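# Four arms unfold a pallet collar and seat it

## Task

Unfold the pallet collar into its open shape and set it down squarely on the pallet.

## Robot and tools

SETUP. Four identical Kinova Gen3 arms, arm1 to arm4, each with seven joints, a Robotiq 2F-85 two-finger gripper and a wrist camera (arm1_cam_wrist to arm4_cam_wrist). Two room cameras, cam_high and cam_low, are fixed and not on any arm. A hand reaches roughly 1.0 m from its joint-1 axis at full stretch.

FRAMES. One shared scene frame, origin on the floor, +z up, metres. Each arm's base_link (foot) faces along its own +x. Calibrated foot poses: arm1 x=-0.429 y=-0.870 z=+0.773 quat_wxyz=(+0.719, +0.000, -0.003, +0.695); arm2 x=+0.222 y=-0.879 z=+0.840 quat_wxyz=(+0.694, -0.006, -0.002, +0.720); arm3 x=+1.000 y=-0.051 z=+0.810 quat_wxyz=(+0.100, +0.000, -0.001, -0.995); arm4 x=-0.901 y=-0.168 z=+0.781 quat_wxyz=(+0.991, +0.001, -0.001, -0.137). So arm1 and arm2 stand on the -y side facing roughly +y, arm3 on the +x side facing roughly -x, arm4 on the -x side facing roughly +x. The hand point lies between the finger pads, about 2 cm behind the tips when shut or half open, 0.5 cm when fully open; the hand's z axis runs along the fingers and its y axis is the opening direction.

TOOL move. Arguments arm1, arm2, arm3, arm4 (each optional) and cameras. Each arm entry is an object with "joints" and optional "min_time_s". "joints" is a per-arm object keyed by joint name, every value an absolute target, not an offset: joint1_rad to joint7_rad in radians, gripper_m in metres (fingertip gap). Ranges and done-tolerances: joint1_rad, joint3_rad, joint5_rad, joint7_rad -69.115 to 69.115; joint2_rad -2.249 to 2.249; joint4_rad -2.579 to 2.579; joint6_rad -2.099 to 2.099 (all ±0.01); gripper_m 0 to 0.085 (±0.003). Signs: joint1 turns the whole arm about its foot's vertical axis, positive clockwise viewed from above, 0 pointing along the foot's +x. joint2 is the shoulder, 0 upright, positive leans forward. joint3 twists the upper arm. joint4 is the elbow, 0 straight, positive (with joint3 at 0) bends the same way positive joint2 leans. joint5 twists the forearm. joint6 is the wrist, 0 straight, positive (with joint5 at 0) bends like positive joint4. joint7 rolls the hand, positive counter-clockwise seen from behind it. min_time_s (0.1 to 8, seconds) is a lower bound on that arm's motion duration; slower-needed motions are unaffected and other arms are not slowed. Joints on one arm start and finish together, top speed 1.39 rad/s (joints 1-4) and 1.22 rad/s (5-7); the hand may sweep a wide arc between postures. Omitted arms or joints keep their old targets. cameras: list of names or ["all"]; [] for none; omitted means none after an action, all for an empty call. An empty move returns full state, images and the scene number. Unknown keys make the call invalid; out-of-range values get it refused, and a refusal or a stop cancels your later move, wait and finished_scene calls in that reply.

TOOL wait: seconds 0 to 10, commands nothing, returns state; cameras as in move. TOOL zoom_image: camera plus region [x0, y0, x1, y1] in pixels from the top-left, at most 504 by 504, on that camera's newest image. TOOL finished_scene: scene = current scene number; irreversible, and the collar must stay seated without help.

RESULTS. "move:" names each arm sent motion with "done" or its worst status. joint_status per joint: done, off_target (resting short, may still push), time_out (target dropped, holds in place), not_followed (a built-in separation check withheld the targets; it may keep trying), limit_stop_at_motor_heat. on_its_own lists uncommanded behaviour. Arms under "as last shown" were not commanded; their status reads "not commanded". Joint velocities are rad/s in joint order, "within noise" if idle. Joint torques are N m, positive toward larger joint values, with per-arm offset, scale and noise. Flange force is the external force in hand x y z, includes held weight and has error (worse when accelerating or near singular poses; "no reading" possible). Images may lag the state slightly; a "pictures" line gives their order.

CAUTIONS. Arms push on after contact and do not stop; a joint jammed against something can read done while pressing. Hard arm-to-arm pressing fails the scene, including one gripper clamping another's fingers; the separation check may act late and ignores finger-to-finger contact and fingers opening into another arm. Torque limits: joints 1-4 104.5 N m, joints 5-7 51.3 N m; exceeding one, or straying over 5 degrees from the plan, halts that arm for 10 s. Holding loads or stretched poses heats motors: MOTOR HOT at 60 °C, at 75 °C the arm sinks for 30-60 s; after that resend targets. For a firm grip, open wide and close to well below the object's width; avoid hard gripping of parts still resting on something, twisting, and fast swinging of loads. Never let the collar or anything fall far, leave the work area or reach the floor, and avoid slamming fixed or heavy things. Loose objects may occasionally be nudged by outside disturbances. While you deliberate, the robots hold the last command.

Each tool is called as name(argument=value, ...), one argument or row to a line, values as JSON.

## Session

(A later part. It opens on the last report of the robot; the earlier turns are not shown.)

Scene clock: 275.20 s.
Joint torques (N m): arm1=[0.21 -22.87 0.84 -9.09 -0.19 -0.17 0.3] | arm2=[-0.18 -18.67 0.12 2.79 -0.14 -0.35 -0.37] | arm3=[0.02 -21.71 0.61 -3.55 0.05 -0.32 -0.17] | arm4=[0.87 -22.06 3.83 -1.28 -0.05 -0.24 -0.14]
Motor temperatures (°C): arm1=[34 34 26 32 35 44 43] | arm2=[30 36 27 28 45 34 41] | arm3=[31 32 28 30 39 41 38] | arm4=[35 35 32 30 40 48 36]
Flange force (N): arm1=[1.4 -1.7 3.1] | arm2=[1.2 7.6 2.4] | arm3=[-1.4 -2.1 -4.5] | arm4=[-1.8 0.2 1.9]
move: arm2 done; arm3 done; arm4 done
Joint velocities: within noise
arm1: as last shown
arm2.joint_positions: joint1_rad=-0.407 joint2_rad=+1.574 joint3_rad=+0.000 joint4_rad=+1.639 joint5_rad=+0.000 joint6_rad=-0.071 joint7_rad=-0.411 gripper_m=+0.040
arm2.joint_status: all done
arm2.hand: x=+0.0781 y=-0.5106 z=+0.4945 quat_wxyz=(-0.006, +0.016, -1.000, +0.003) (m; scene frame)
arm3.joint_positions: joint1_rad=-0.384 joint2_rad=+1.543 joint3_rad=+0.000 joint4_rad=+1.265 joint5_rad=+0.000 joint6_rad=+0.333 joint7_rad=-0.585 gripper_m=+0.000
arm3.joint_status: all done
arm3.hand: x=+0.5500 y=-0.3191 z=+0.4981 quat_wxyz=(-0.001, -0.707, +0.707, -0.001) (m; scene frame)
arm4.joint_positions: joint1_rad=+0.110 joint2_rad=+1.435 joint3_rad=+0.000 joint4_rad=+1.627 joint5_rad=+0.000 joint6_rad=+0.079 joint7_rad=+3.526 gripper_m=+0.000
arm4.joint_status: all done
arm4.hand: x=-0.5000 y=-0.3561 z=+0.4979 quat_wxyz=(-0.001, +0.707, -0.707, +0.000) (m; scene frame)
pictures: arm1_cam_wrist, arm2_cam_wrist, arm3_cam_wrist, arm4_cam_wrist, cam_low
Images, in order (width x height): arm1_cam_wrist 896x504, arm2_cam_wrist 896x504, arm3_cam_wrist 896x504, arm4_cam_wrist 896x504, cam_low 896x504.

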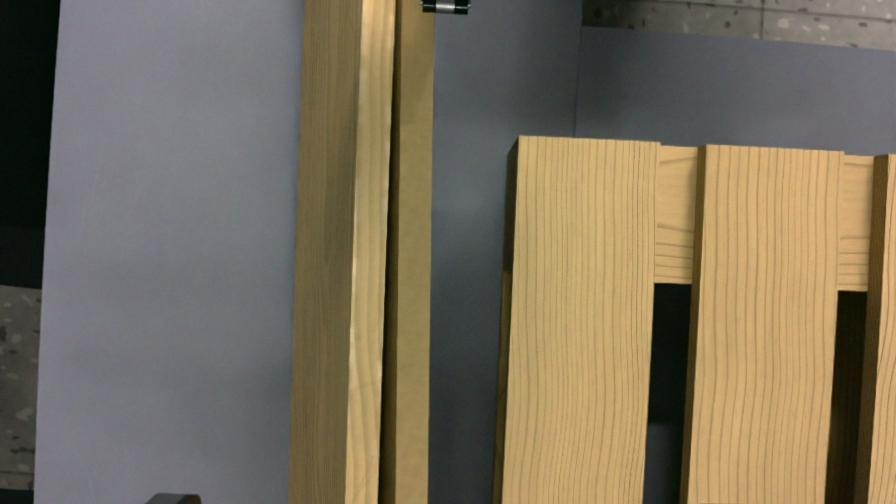

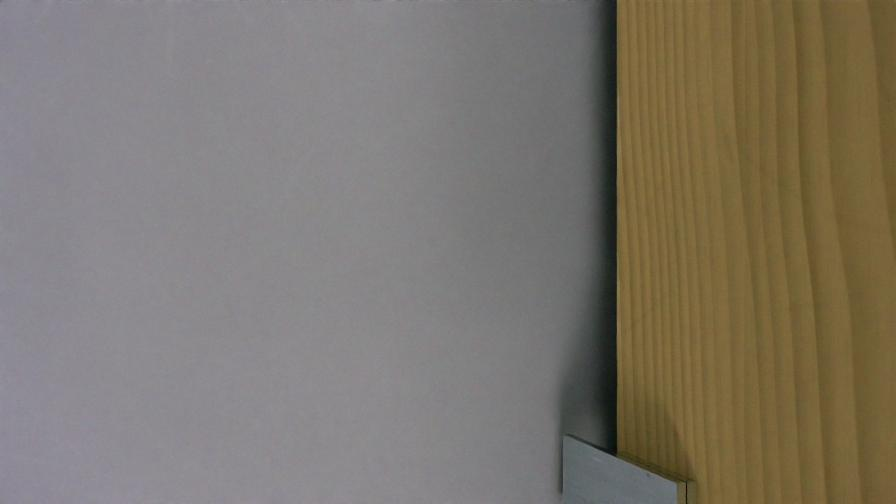

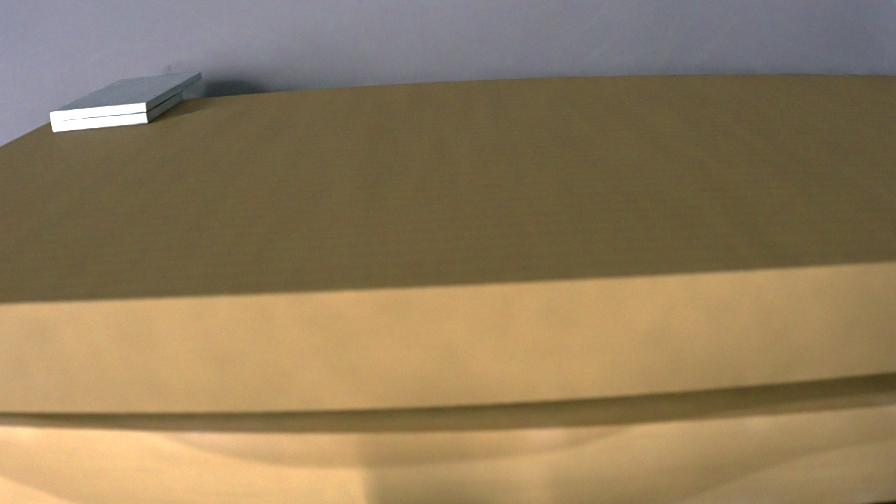

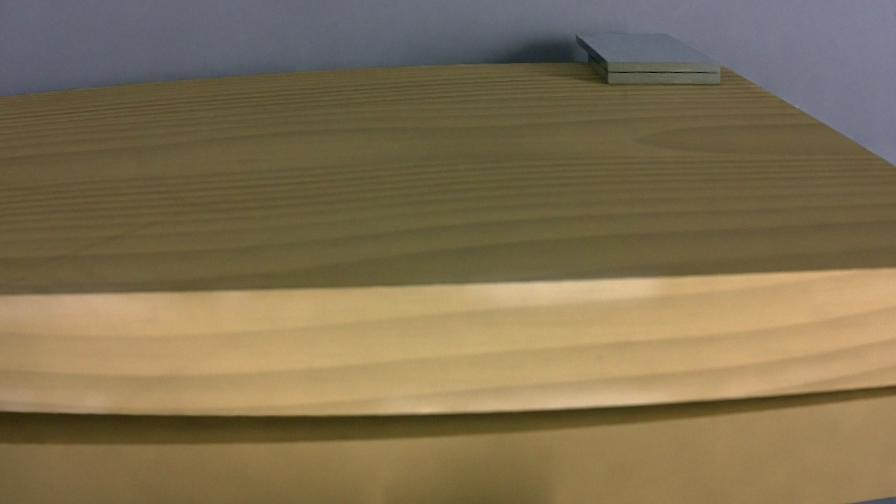

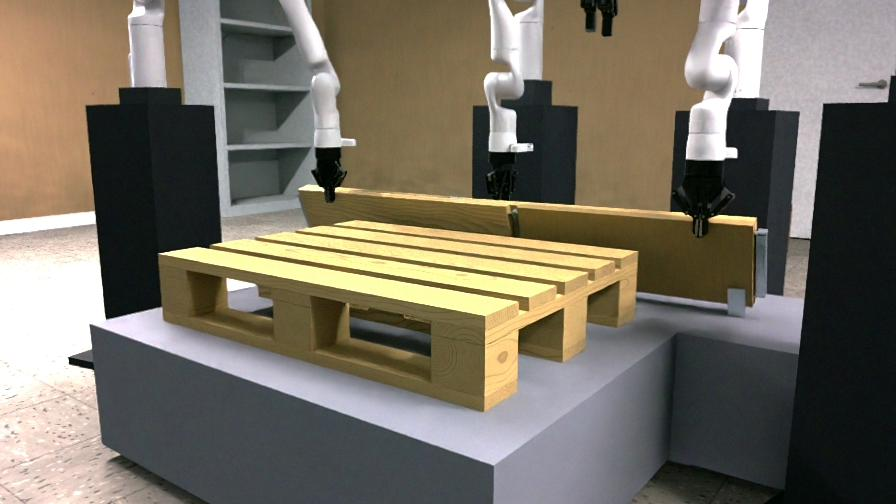

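move(
  arm3={"joints": {"joint1_rad": -0.4277, "joint2_rad": 1.5415, "joint4_rad": 1.2162, "joint6_rad": 0.3839, "joint7_rad": -0.628}, "min_time_s": 2.5},
  arm4={"joints": {"joint1_rad": 0.1668, "joint2_rad": 1.4234, "joint4_rad": 1.5962, "joint6_rad": 0.122, "joint7_rad": 3.5832}, "min_time_s": 2.5},
  cameras=["arm1_cam_wrist"],
)

move(
  arm3={"joints": {"joint1_rad": -0.4658, "joint2_rad": 1.5567, "joint4_rad": 1.1504, "joint6_rad": 0.4345, "joint7_rad": -0.666}, "min_time_s": 3.0},
  arm4={"joints": {"joint1_rad": 0.2172, "joint2_rad": 1.4276, "joint4_rad": 1.5512, "joint6_rad": 0.1627, "joint7_rad": 3.6336}, "min_time_s": 3.0},
  cameras=["arm1_cam_wrist", "arm2_cam_wrist", "arm3_cam_wrist", "arm4_cam_wrist", "cam_low"],
)

Scene clock: 284.67 s.
Joint torques (N m): arm1=[0.16 -22.85 0.9 -9.04 -0.18 -0.15 0.28] | arm2=[0 -19.62 0.54 2.1 -0.15 -0.22 -0.34] | arm3=[0.4 -21.81 0.97 -3.67 0.11 -0.23 -0.15] | arm4=[-0.04 -21.76 2.58 -1.2 -0.07 0 -0.14]
Motor temperatures (°C): arm1=[34 34 26 32 35 44 43] | arm2=[30 36 27 28 45 34 41] | arm3=[31 32 28 30 39 41 38] | arm4=[35 35 32 30 40 48 36]
Flange force (N): arm1=[1.3 -1.6 3.0] | arm2=[0.8 4.9 3.0] | arm3=[-0.7 -2.1 -4.5] | arm4=[0.4 0.4 1.3]
move: arm3 done; arm4 done
Joint velocities: within noise
arm1: as last shown
arm2.joint_positions: joint1_rad=-0.407 joint2_rad=+1.574 joint3_rad=+0.000 joint4_rad=+1.639 joint5_rad=+0.000 joint6_rad=-0.072 joint7_rad=-0.411 gripper_m=+0.040
arm2.joint_status: not commanded
arm2.hand: x=+0.0780 y=-0.5107 z=+0.4945 quat_wxyz=(-0.006, +0.016, -1.000, +0.003) (m; scene frame)
arm3.joint_positions: joint1_rad=-0.428 joint2_rad=+1.542 joint3_rad=+0.000 joint4_rad=+1.216 joint5_rad=+0.000 joint6_rad=+0.384 joint7_rad=-0.628 gripper_m=+0.000
arm3.joint_status: all done
arm3.hand: x=+0.5500 y=-0.3471 z=+0.5044 quat_wxyz=(-0.001, -0.707, +0.707, -0.001) (m; scene frame)
arm4.joint_positions: joint1_rad=+0.167 joint2_rad=+1.423 joint3_rad=+0.000 joint4_rad=+1.596 joint5_rad=+0.000 joint6_rad=+0.122 joint7_rad=+3.583 gripper_m=+0.000
arm4.joint_status: all done
arm4.hand: x=-0.5000 y=-0.3841 z=+0.5042 quat_wxyz=(-0.001, +0.707, -0.707, +0.000) (m; scene frame)
pictures: arm1_cam_wrist
Images, in order (width x height): arm1_cam_wrist 896x504.

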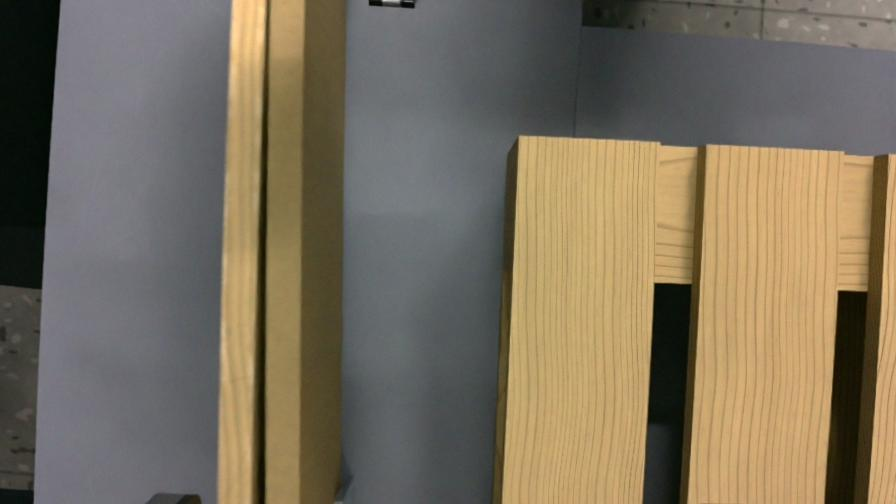

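Scene clock: 287.97 s.
Joint torques (N m): arm1=[0.16 -22.91 0.83 -9.16 -0.16 -0.16 0.28] | arm2=[-0.15 -18.69 0.14 2.7 -0.22 -0.31 -0.44] | arm3=[0.35 -22.24 1.05 -4.15 0.13 -0.23 -0.18] | arm4=[-0.06 -22.1 2.58 -1.58 -0.08 -0.01 -0.14]
Motor temperatures (°C): arm1=[34 34 26 32 35 44 43] | arm2=[30 36 27 28 45 34 41] | arm3=[31 32 28 30 39 41 38] | arm4=[35 35 32 30 40 48 36]
Flange force (N): arm1=[1.4 -2.0 3.2] | arm2=[1.0 7.3 2.3] | arm3=[-1.2 -2.4 -4.7] | arm4=[0.5 0.4 1.2]
move: arm3 done; arm4 done
Joint velocities: arm1=[0 -0.005 0 0.001 0 0 0] | arm2=[within noise] | arm3=[within noise] | arm4=[within noise]
arm1.joint_positions: joint1_rad=+0.218 joint2_rad=+0.743 joint3_rad=+0.000 joint4_rad=+1.347 joint5_rad=+0.000 joint6_rad=+1.051 joint7_rad=+0.304 gripper_m=+0.085
arm1.joint_status: not commanded
arm1.hand: x=-0.2663 y=-0.3366 z=+0.9034 quat_wxyz=(-0.003, +0.026, -1.000, -0.002) (m; scene frame)
arm2.joint_positions: joint1_rad=-0.407 joint2_rad=+1.574 joint3_rad=+0.000 joint4_rad=+1.639 joint5_rad=+0.000 joint6_rad=-0.071 joint7_rad=-0.411 gripper_m=+0.040
arm2.joint_status: not commanded
arm2.hand: x=+0.0781 y=-0.5106 z=+0.4945 quat_wxyz=(-0.006, +0.016, -1.000, +0.003) (m; scene frame)
arm3.joint_positions: joint1_rad=-0.466 joint2_rad=+1.557 joint3_rad=+0.000 joint4_rad=+1.150 joint5_rad=+0.000 joint6_rad=+0.435 joint7_rad=-0.666 gripper_m=+0.000
arm3.joint_status: all done
arm3.hand: x=+0.5500 y=-0.3732 z=+0.5043 quat_wxyz=(-0.001, -0.707, +0.707, -0.001) (m; scene frame)
arm4.joint_positions: joint1_rad=+0.217 joint2_rad=+1.428 joint3_rad=+0.000 joint4_rad=+1.551 joint5_rad=+0.000 joint6_rad=+0.163 joint7_rad=+3.634 gripper_m=+0.000
arm4.joint_status: all done
arm4.hand: x=-0.5000 y=-0.4101 z=+0.5043 quat_wxyz=(-0.001, +0.707, -0.707, +0.000) (m; scene frame)
pictures: arm1_cam_wrist, arm2_cam_wrist, arm3_cam_wrist, arm4_cam_wrist, cam_low
Images, in order (width x height): arm1_cam_wrist 896x504, arm2_cam_wrist 896x504, arm3_cam_wrist 896x504, arm4_cam_wrist 896x504, cam_low 896x504.

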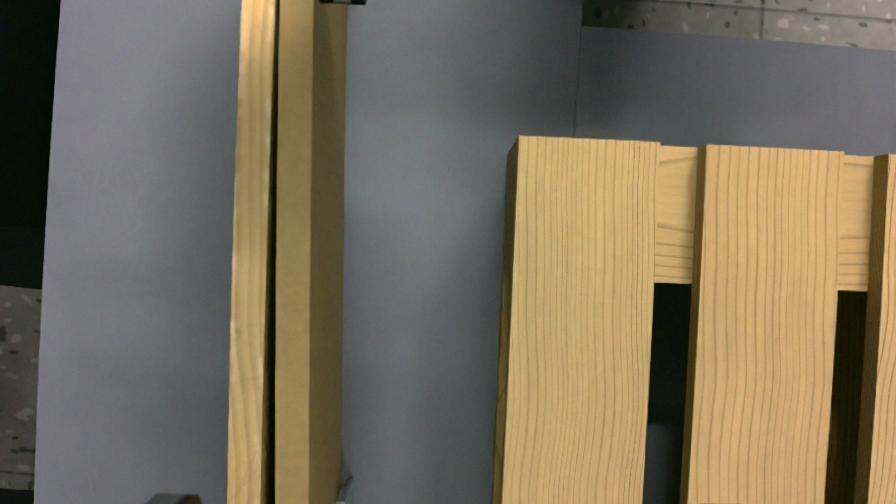

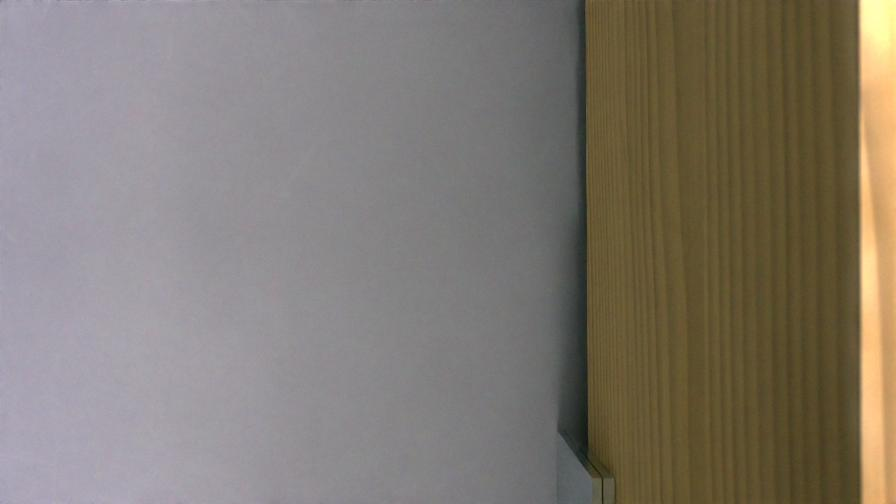

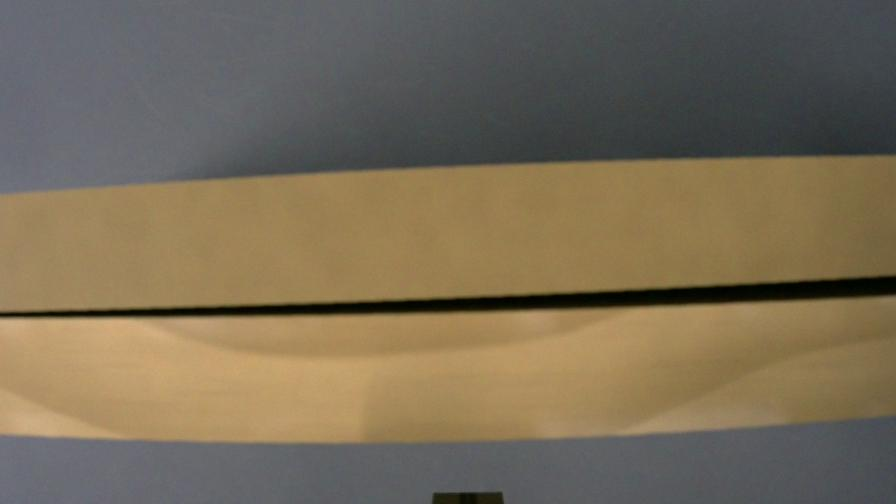

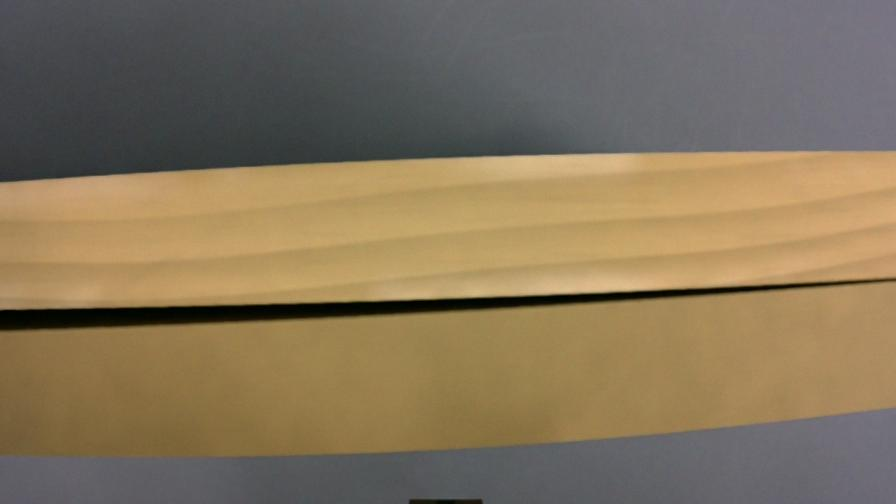

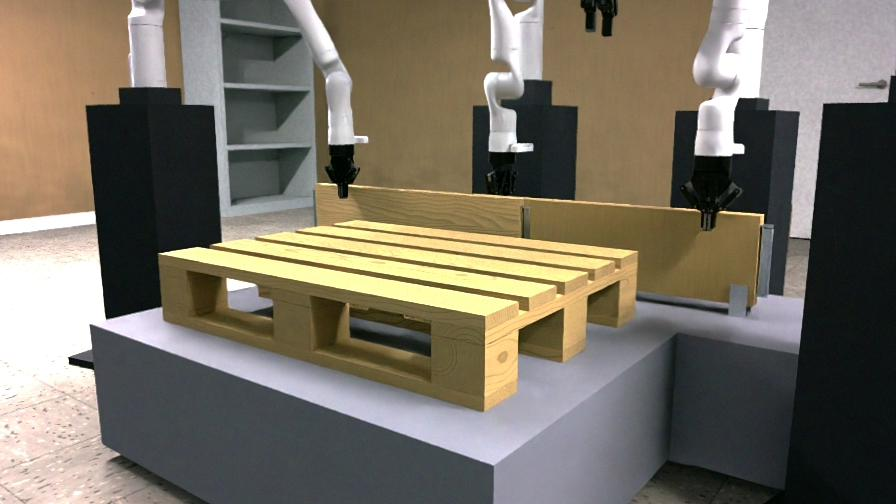

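wait(
  seconds=1.0,
  cameras=["cam_high", "cam_low", "arm1_cam_wrist", "arm2_cam_wrist", "arm3_cam_wrist", "arm4_cam_wrist"],
)

Scene clock: 296.47 s.
Joint torques (N m): arm1=[0.1 -22.9 0.88 -9.02 -0.14 -0.2 0.28] | arm2=[-0.2 -18.68 0.23 2.66 -0.19 -0.34 -0.41] | arm3=[0.33 -22.19 1.02 -4.17 0.11 -0.21 -0.21] | arm4=[-0.05 -22.15 2.58 -1.6 -0.07 0.03 -0.12]
Motor temperatures (°C): arm1=[34 34 26 32 35 44 43] | arm2=[30 36 27 28 45 34 41] | arm3=[31 32 28 30 39 41 38] | arm4=[35 35 32 30 40 48 36]
Flange force (N): arm1=[1.1 -1.4 3.0] | arm2=[0.9 7.3 2.1] | arm3=[-1.4 -2.6 -4.8] | arm4=[0.3 0.6 1.3]
Joint velocities: within noise
arm1.joint_positions: joint1_rad=+0.218 joint2_rad=+0.743 joint3_rad=+0.000 joint4_rad=+1.347 joint5_rad=+0.000 joint6_rad=+1.051 joint7_rad=+0.304 gripper_m=+0.085
arm1.joint_status: not commanded
arm1.hand: x=-0.2663 y=-0.3366 z=+0.9034 quat_wxyz=(-0.003, +0.026, -1.000, -0.002) (m; scene frame)
arm2.joint_positions: joint1_rad=-0.407 joint2_rad=+1.574 joint3_rad=+0.000 joint4_rad=+1.639 joint5_rad=+0.000 joint6_rad=-0.071 joint7_rad=-0.411 gripper_m=+0.040
arm2.joint_status: not commanded
arm2.hand: x=+0.0781 y=-0.5106 z=+0.4945 quat_wxyz=(-0.006, +0.016, -1.000, +0.003) (m; scene frame)
arm3.joint_positions: joint1_rad=-0.466 joint2_rad=+1.557 joint3_rad=+0.000 joint4_rad=+1.150 joint5_rad=+0.000 joint6_rad=+0.435 joint7_rad=-0.666 gripper_m=+0.000
arm3.joint_status: all done
arm3.hand: x=+0.5500 y=-0.3732 z=+0.5043 quat_wxyz=(-0.001, -0.707, +0.707, -0.001) (m; scene frame)
arm4.joint_positions: joint1_rad=+0.217 joint2_rad=+1.428 joint3_rad=+0.000 joint4_rad=+1.551 joint5_rad=+0.000 joint6_rad=+0.163 joint7_rad=+3.634 gripper_m=+0.000
arm4.joint_status: all done
arm4.hand: x=-0.5000 y=-0.4101 z=+0.5043 quat_wxyz=(-0.001, +0.707, -0.707, +0.000) (m; scene frame)
wait: 1.00 s; at rest from the start
pictures: arm1_cam_wrist, arm2_cam_wrist, arm3_cam_wrist, arm4_cam_wrist, cam_high, cam_low
Images, in order (width x height): arm1_cam_wrist 896x504, arm2_cam_wrist 896x504, arm3_cam_wrist 896x504, arm4_cam_wrist 896x504, cam_high 896x504, cam_low 896x504.

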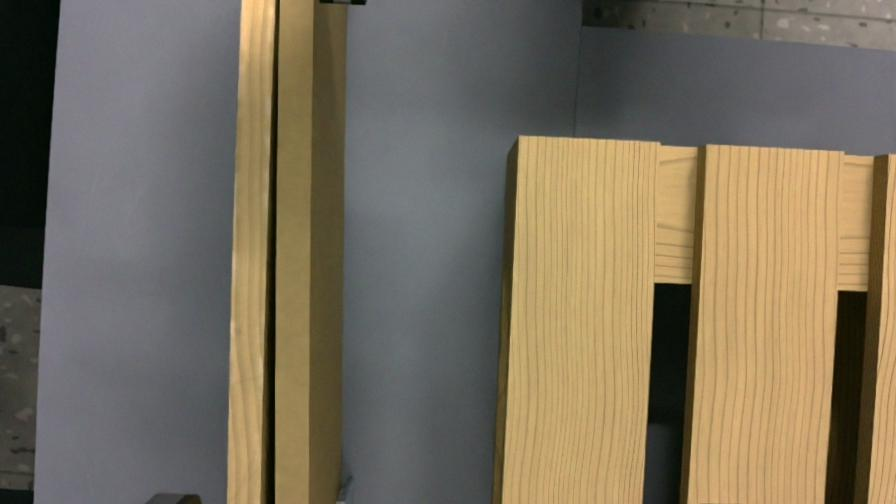

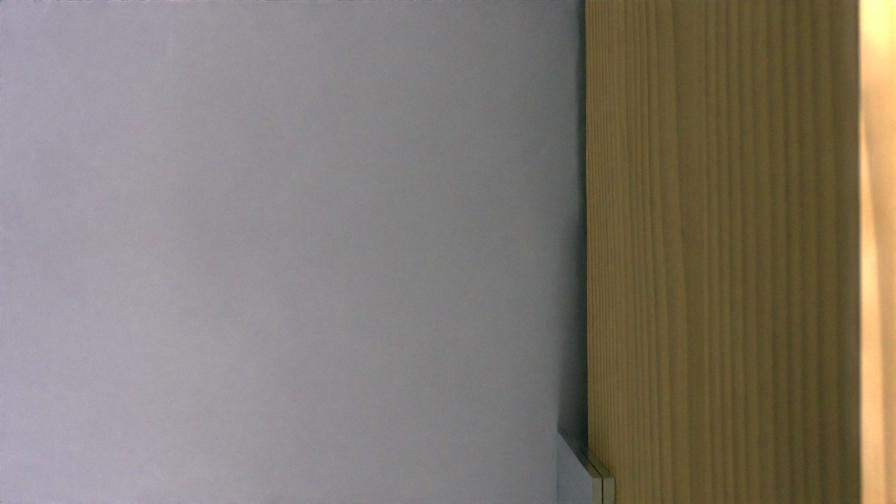

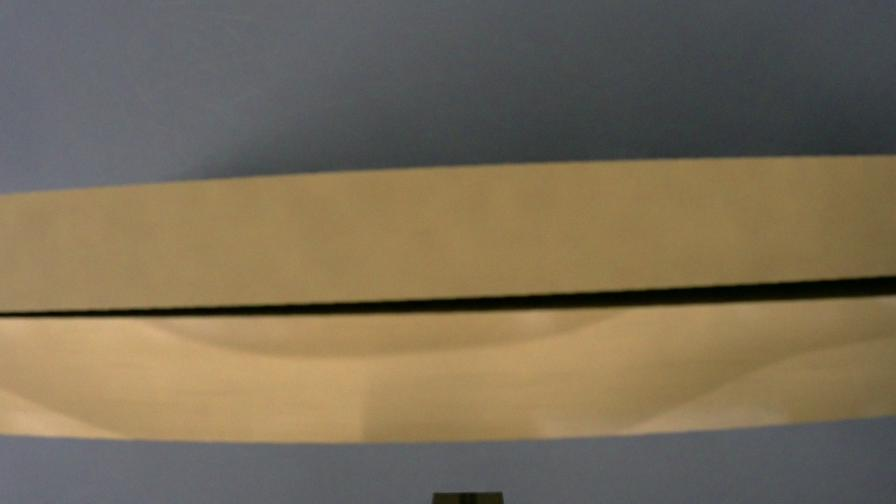

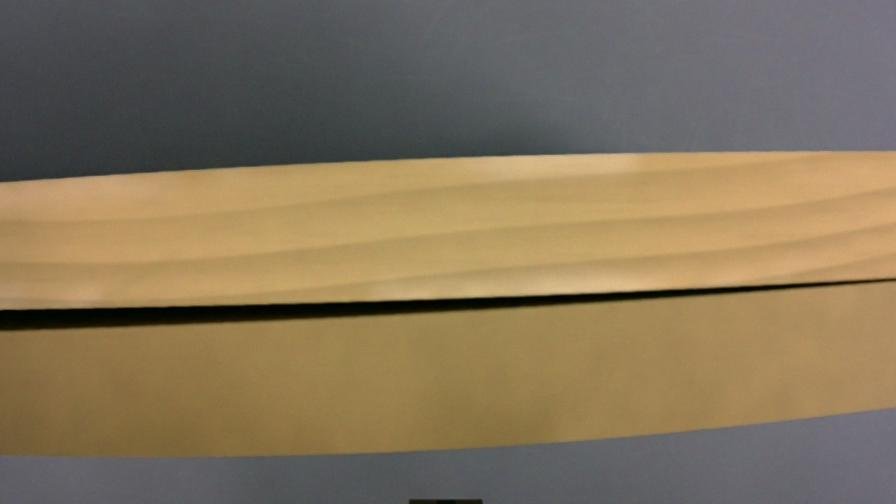

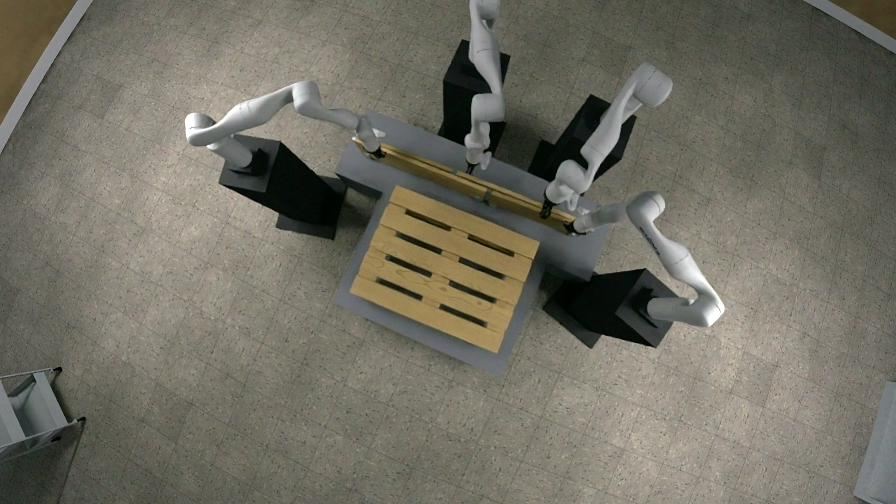

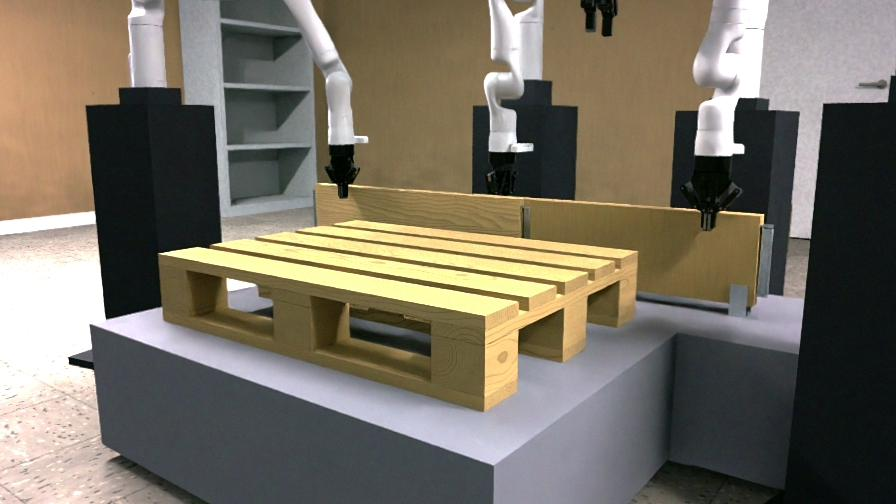

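zoom_image(
  camera="arm1_cam_wrist",
  region=[200, 0, 400, 150],
)

zoom_image(
  camera="arm1_cam_wrist",
  region=[200, 354, 400, 504],
)

zoom_image(
  camera="arm2_cam_wrist",
  region=[520, 0, 896, 504],
)

zoom_image(
  camera="cam_low",
  region=[300, 150, 800, 350],
)

zoom_image(
  camera="cam_high",
  region=[330, 100, 620, 280],
)

Scaled by 2.520 from the camera's 896x504 image, which has a finer 1280x720 frame.

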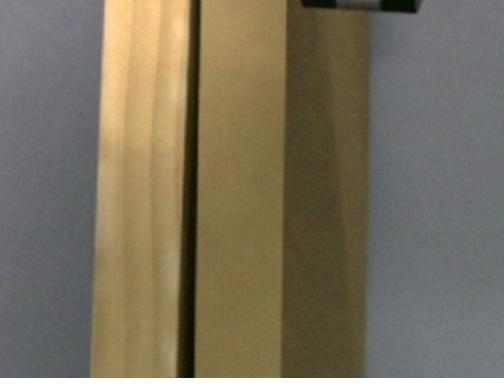

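Scaled by 2.520 from the camera's 896x504 image, which has a finer 1280x720 frame.

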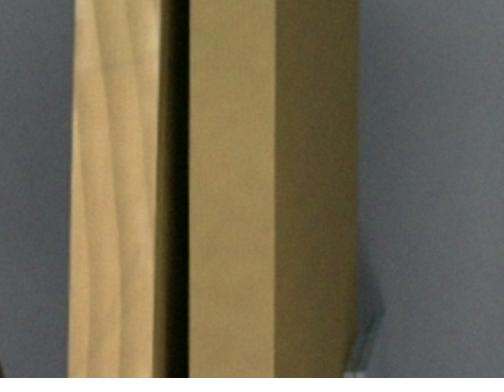

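Scaled by 1.000.

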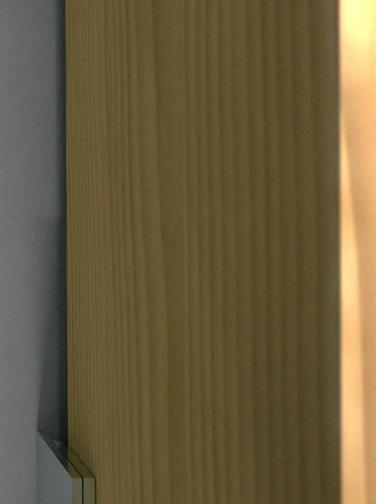

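Scaled by 1.008 from the camera's 896x504 image, which has a finer 1280x720 frame.

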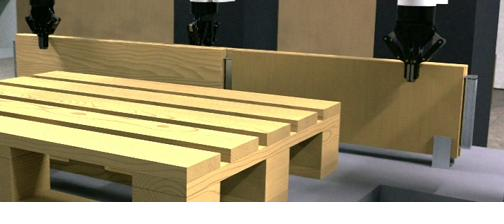

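Scaled by 1.738 from the camera's 896x504 image, which has a finer 1280x720 frame.

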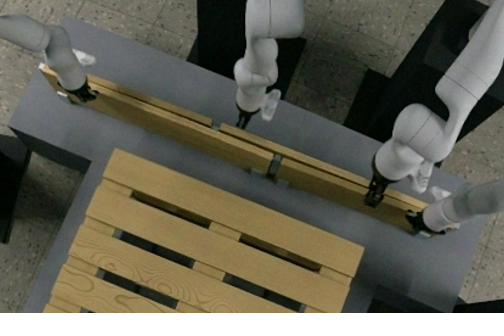

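zoom_image(
  camera="arm3_cam_wrist",
  region=[398, 448, 538, 504],
)

zoom_image(
  camera="arm4_cam_wrist",
  region=[378, 448, 518, 504],
)

zoom_image(
  camera="arm1_cam_wrist",
  region=[100, 404, 400, 504],
)

Scaled by 3.600 from the camera's 896x504 image, which has a finer 1280x720 frame.

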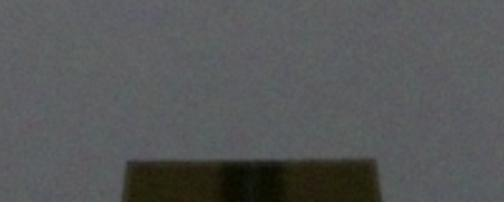

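Scaled by 3.600 from the camera's 896x504 image, which has a finer 1280x720 frame.

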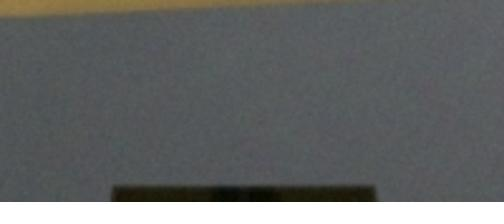

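Scaled by 1.680 from the camera's 896x504 image, which has a finer 1280x720 frame.

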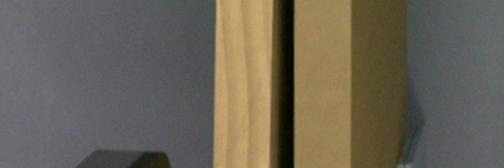

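zoom_image(
  camera="arm1_cam_wrist",
  region=[200, 177, 400, 327],
)

zoom_image(
  camera="arm2_cam_wrist",
  region=[820, 0, 896, 504],
)

zoom_image(
  camera="arm4_cam_wrist",
  region=[0, 130, 448, 480],
)

zoom_image(
  camera="arm4_cam_wrist",
  region=[448, 130, 896, 480],
)

Scaled by 2.520 from the camera's 896x504 image, which has a finer 1280x720 frame.

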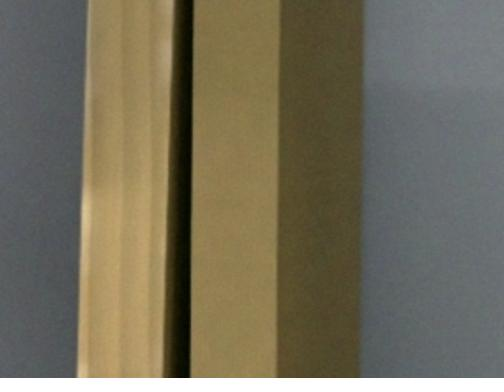

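Scaled by 1.000.

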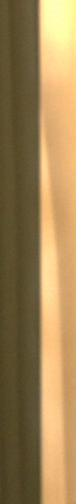

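Scaled by 1.125 from the camera's 896x504 image, which has a finer 1280x720 frame.

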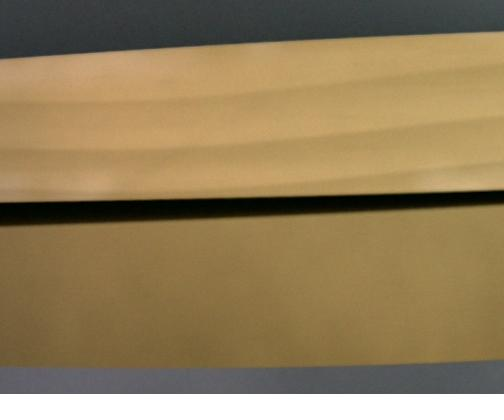

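Scaled by 1.125 from the camera's 896x504 image, which has a finer 1280x720 frame.

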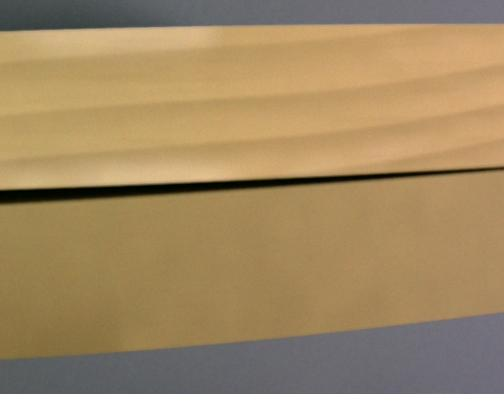

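move(
  arm2={"joints": {"joint1_rad": -0.4185, "joint2_rad": 1.3690, "joint4_rad": 1.8033, "joint6_rad": -0.0307, "joint7_rad": -0.4231}, "min_time_s": 1.0},
  cameras=[],
)

move(
  arm2={"joints": {"joint1_rad": -0.3927, "joint2_rad": 1.3256, "joint4_rad": 1.6847, "joint6_rad": 0.1313, "joint7_rad": -0.3973}, "min_time_s": 1.0},
  cameras=["arm2_cam_wrist", "arm1_cam_wrist"],
)

Scene clock: 350.63 s.
Joint torques (N m): arm1=[0.16 -22.93 0.95 -8.97 -0.14 -0.2 0.23] | arm2=[-0.26 -18.66 0.06 2.33 -0.21 -0.35 -0.35] | arm3=[0.31 -22.23 1.04 -4.13 0.1 -0.2 -0.18] | arm4=[-0.04 -22.1 2.57 -1.58 -0.06 -0.01 -0.13]
Motor temperatures (°C): arm1=[34 34 26 32 35 44 43] | arm2=[30 36 27 28 45 34 41] | arm3=[31 33 28 30 39 41 38] | arm4=[35 36 32 30 40 48 36]
Flange force (N): arm1=[1.0 -1.1 2.9] | arm2=[1.1 7.6 0.7] | arm3=[-1.3 -2.4 -4.6] | arm4=[0.4 0.4 1.2]
move: arm2 done
Joint velocities: within noise
arm1, arm3, arm4: as last shown
arm2.joint_positions: joint1_rad=-0.419 joint2_rad=+1.369 joint3_rad=+0.000 joint4_rad=+1.803 joint5_rad=+0.000 joint6_rad=-0.031 joint7_rad=-0.423 gripper_m=+0.040
arm2.joint_status: all done
arm2.hand: x=+0.0709 y=-0.5081 z=+0.5795 quat_wxyz=(-0.006, +0.016, -1.000, +0.003) (m; scene frame)
pictures: none
No camera images: "cameras" was empty.

Scene clock: 351.97 s.
Joint torques (N m): arm1=[0.15 -22.84 0.88 -9.03 -0.19 -0.16 0.25] | arm2=[-0.17 -19.92 0.15 0.95 -0.23 -0.38 -0.34] | arm3=[0.35 -22.23 1.05 -4.11 0.1 -0.23 -0.18] | arm4=[-0.03 -22.12 2.57 -1.58 -0.07 0 -0.13]
Motor temperatures (°C): arm1=[34 34 26 32 35 44 43] | arm2=[30 36 27 28 45 34 41] | arm3=[31 33 28 30 39 41 38] | arm4=[35 36 32 30 40 48 36]
Flange force (N): arm1=[1.2 -1.6 3.0] | arm2=[1.4 8.0 0.4] | arm3=[-1.1 -2.3 -4.6] | arm4=[0.4 0.4 1.2]
move: arm2 done
Joint velocities: within noise
arm1, arm3, arm4: as last shown
arm2.joint_positions: joint1_rad=-0.393 joint2_rad=+1.326 joint3_rad=+0.000 joint4_rad=+1.685 joint5_rad=+0.000 joint6_rad=+0.131 joint7_rad=-0.397 gripper_m=+0.040
arm2.joint_status: all done
arm2.hand: x=+0.0608 y=-0.4616 z=+0.5995 quat_wxyz=(-0.006, +0.016, -1.000, +0.003) (m; scene frame)
pictures: arm1_cam_wrist, arm2_cam_wrist
Images, in order (width x height): arm1_cam_wrist 896x504, arm2_cam_wrist 896x504.

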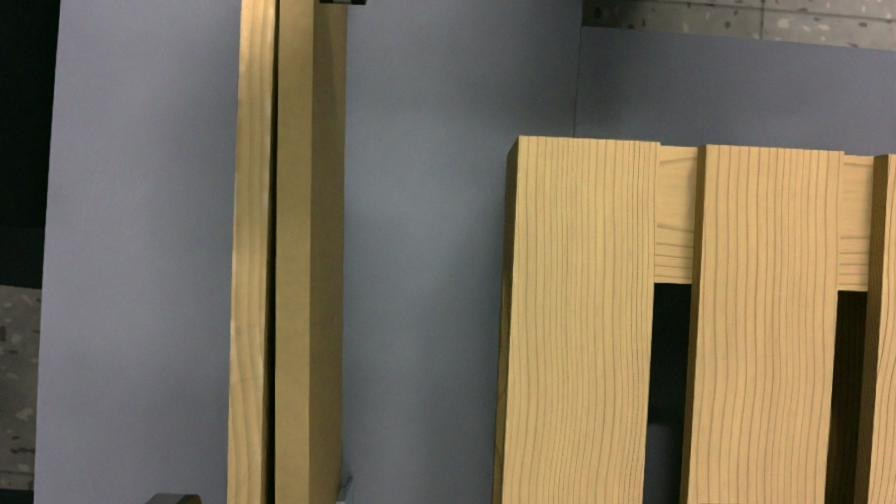

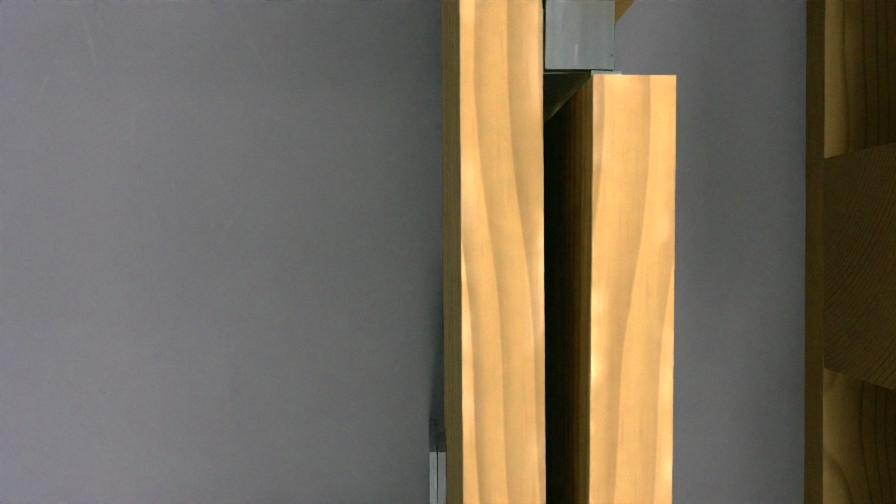

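zoom_image(
  camera="arm2_cam_wrist",
  region=[430, 404, 700, 504],
)

zoom_image(
  camera="arm2_cam_wrist",
  region=[430, 202, 700, 302],
)

zoom_image(
  camera="arm2_cam_wrist",
  region=[430, 0, 700, 150],
)

Scaled by 1.867 from the camera's 896x504 image, which has a finer 1280x720 frame.

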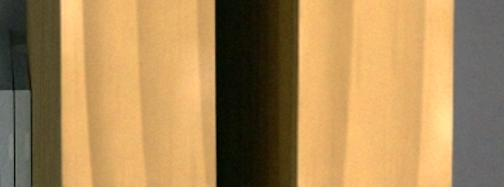

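Scaled by 1.867 from the camera's 896x504 image, which has a finer 1280x720 frame.

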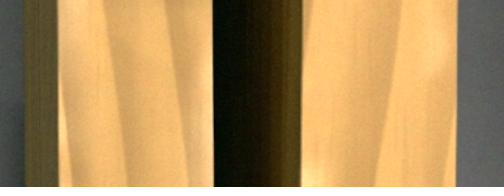

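Scaled by 1.867 from the camera's 896x504 image, which has a finer 1280x720 frame.

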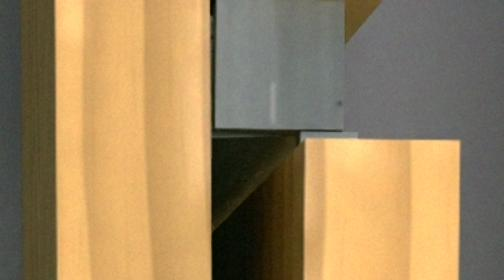

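zoom_image(
  camera="arm2_cam_wrist",
  region=[260, 454, 400, 504],
)

zoom_image(
  camera="arm2_cam_wrist",
  region=[500, 454, 640, 504],
)

Scaled by 3.600 from the camera's 896x504 image, which has a finer 1280x720 frame.

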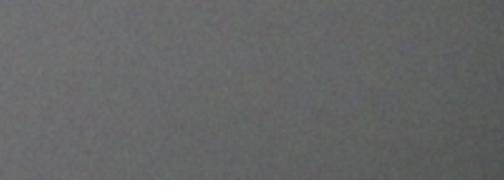

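Scaled by 3.600 from the camera's 896x504 image, which has a finer 1280x720 frame.

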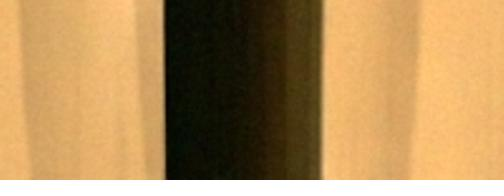

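move(
  arm2={"joints": {"gripper_m": 0.0}},
  cameras=["arm2_cam_wrist"],
)

zoom_image(
  camera="arm2_cam_wrist",
  region=[378, 448, 518, 504],
)

Scene clock: 365.03 s.
Joint torques (N m): arm1=[0.14 -22.93 0.95 -9.13 -0.18 -0.15 0.28] | arm2=[-0.28 -19.88 0.17 0.99 -0.22 -0.34 -0.42] | arm3=[0.34 -22.22 1 -4.11 0.09 -0.21 -0.19] | arm4=[-0.02 -22.13 2.57 -1.58 -0.05 -0.02 -0.12]
Motor temperatures (°C): arm1=[34 34 26 32 35 44 43] | arm2=[30 37 27 28 45 34 41] | arm3=[31 33 28 30 39 41 38] | arm4=[34 36 32 30 40 48 36]
Flange force (N): arm1=[1.3 -1.8 3.3] | arm2=[1.0 8.1 0.5] | arm3=[-1.2 -2.3 -4.6] | arm4=[0.4 0.4 1.2]
move: arm2 done
Joint velocities: within noise
arm1, arm3, arm4: as last shown
arm2.joint_positions: joint1_rad=-0.393 joint2_rad=+1.326 joint3_rad=+0.000 joint4_rad=+1.685 joint5_rad=+0.000 joint6_rad=+0.131 joint7_rad=-0.397 gripper_m=+0.000
arm2.joint_status: all done
arm2.hand: x=+0.0608 y=-0.4616 z=+0.5995 quat_wxyz=(-0.006, +0.016, -1.000, +0.003) (m; scene frame)
pictures: arm2_cam_wrist
Images, in order (width x height): arm2_cam_wrist 896x504.

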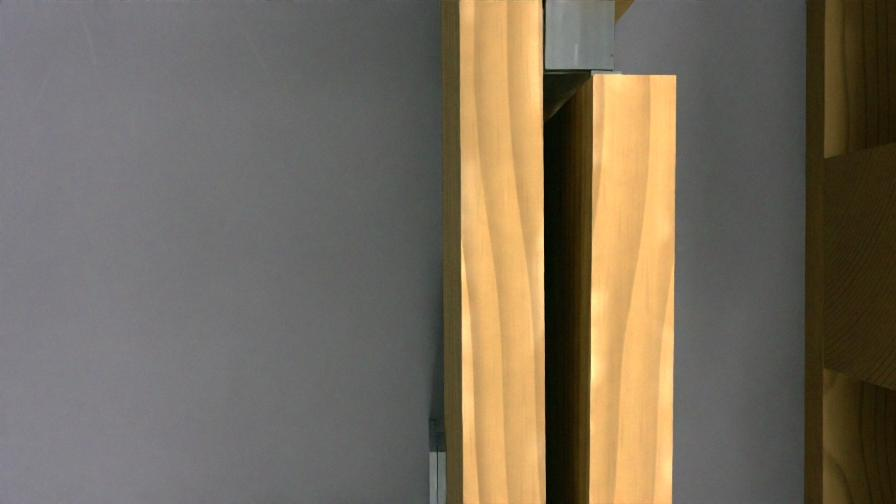

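Scaled by 3.600 from the camera's 896x504 image, which has a finer 1280x720 frame.

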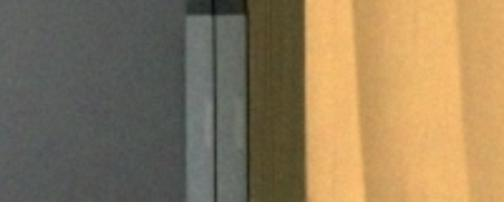

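move(
  arm2={"joints": {"joint7_rad": 2.7443, "gripper_m": 0.034}},
  cameras=["arm2_cam_wrist"],
)

zoom_image(
  camera="arm2_cam_wrist",
  region=[200, 404, 470, 504],
)

zoom_image(
  camera="arm2_cam_wrist",
  region=[200, 202, 470, 302],
)

Scene clock: 372.33 s.
Joint torques (N m): arm1=[0.08 -22.93 0.86 -8.98 -0.2 -0.15 0.31] | arm2=[-0.12 -19.86 0.22 1.04 -0.18 -0.26 -0.4] | arm3=[0.39 -22.29 1.01 -4.09 0.06 -0.23 -0.2] | arm4=[-0.03 -22.15 2.59 -1.59 -0.07 0.01 -0.14]
Motor temperatures (°C): arm1=[34 34 26 31 34 44 43] | arm2=[30 37 27 28 45 34 41] | arm3=[30 33 28 30 39 41 38] | arm4=[34 36 32 30 40 48 36]
Flange force (N): arm1=[1.1 -1.3 3.1] | arm2=[-1.4 -7.9 0.5] | arm3=[-1.0 -2.2 -4.4] | arm4=[0.4 0.5 1.3]
move: arm2 done
Joint velocities: within noise
arm1, arm3, arm4: as last shown
arm2.joint_positions: joint1_rad=-0.393 joint2_rad=+1.326 joint3_rad=+0.000 joint4_rad=+1.685 joint5_rad=+0.000 joint6_rad=+0.131 joint7_rad=+2.744 gripper_m=+0.034
arm2.joint_status: all done
arm2.hand: x=+0.0608 y=-0.4616 z=+0.5995 quat_wxyz=(+0.003, +1.000, +0.016, +0.006) (m; scene frame)
pictures: arm2_cam_wrist
Images, in order (width x height): arm2_cam_wrist 896x504.

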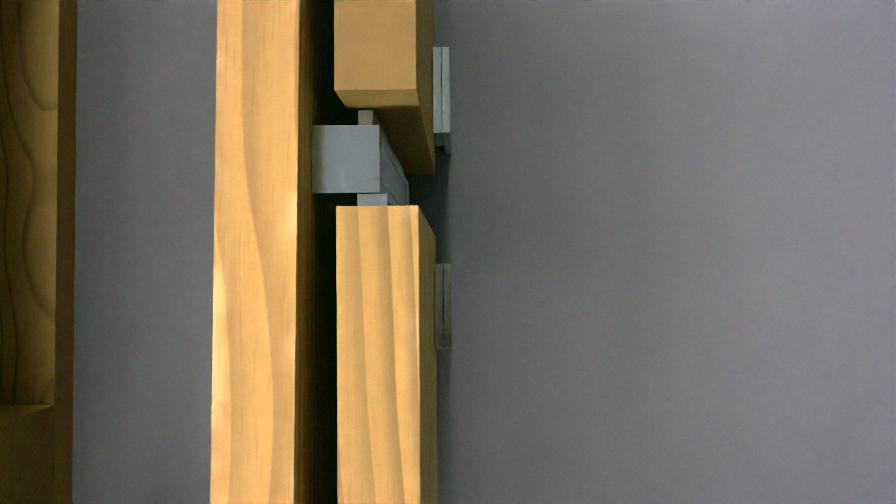

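Scaled by 1.867 from the camera's 896x504 image, which has a finer 1280x720 frame.

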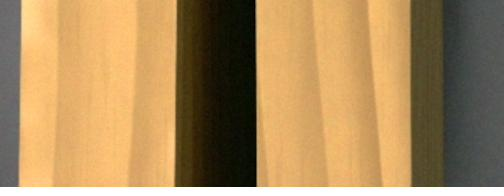

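Scaled by 1.867 from the camera's 896x504 image, which has a finer 1280x720 frame.

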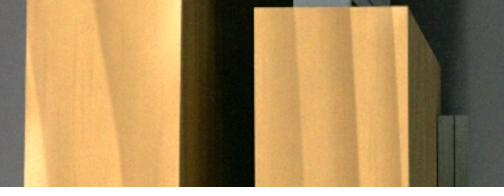

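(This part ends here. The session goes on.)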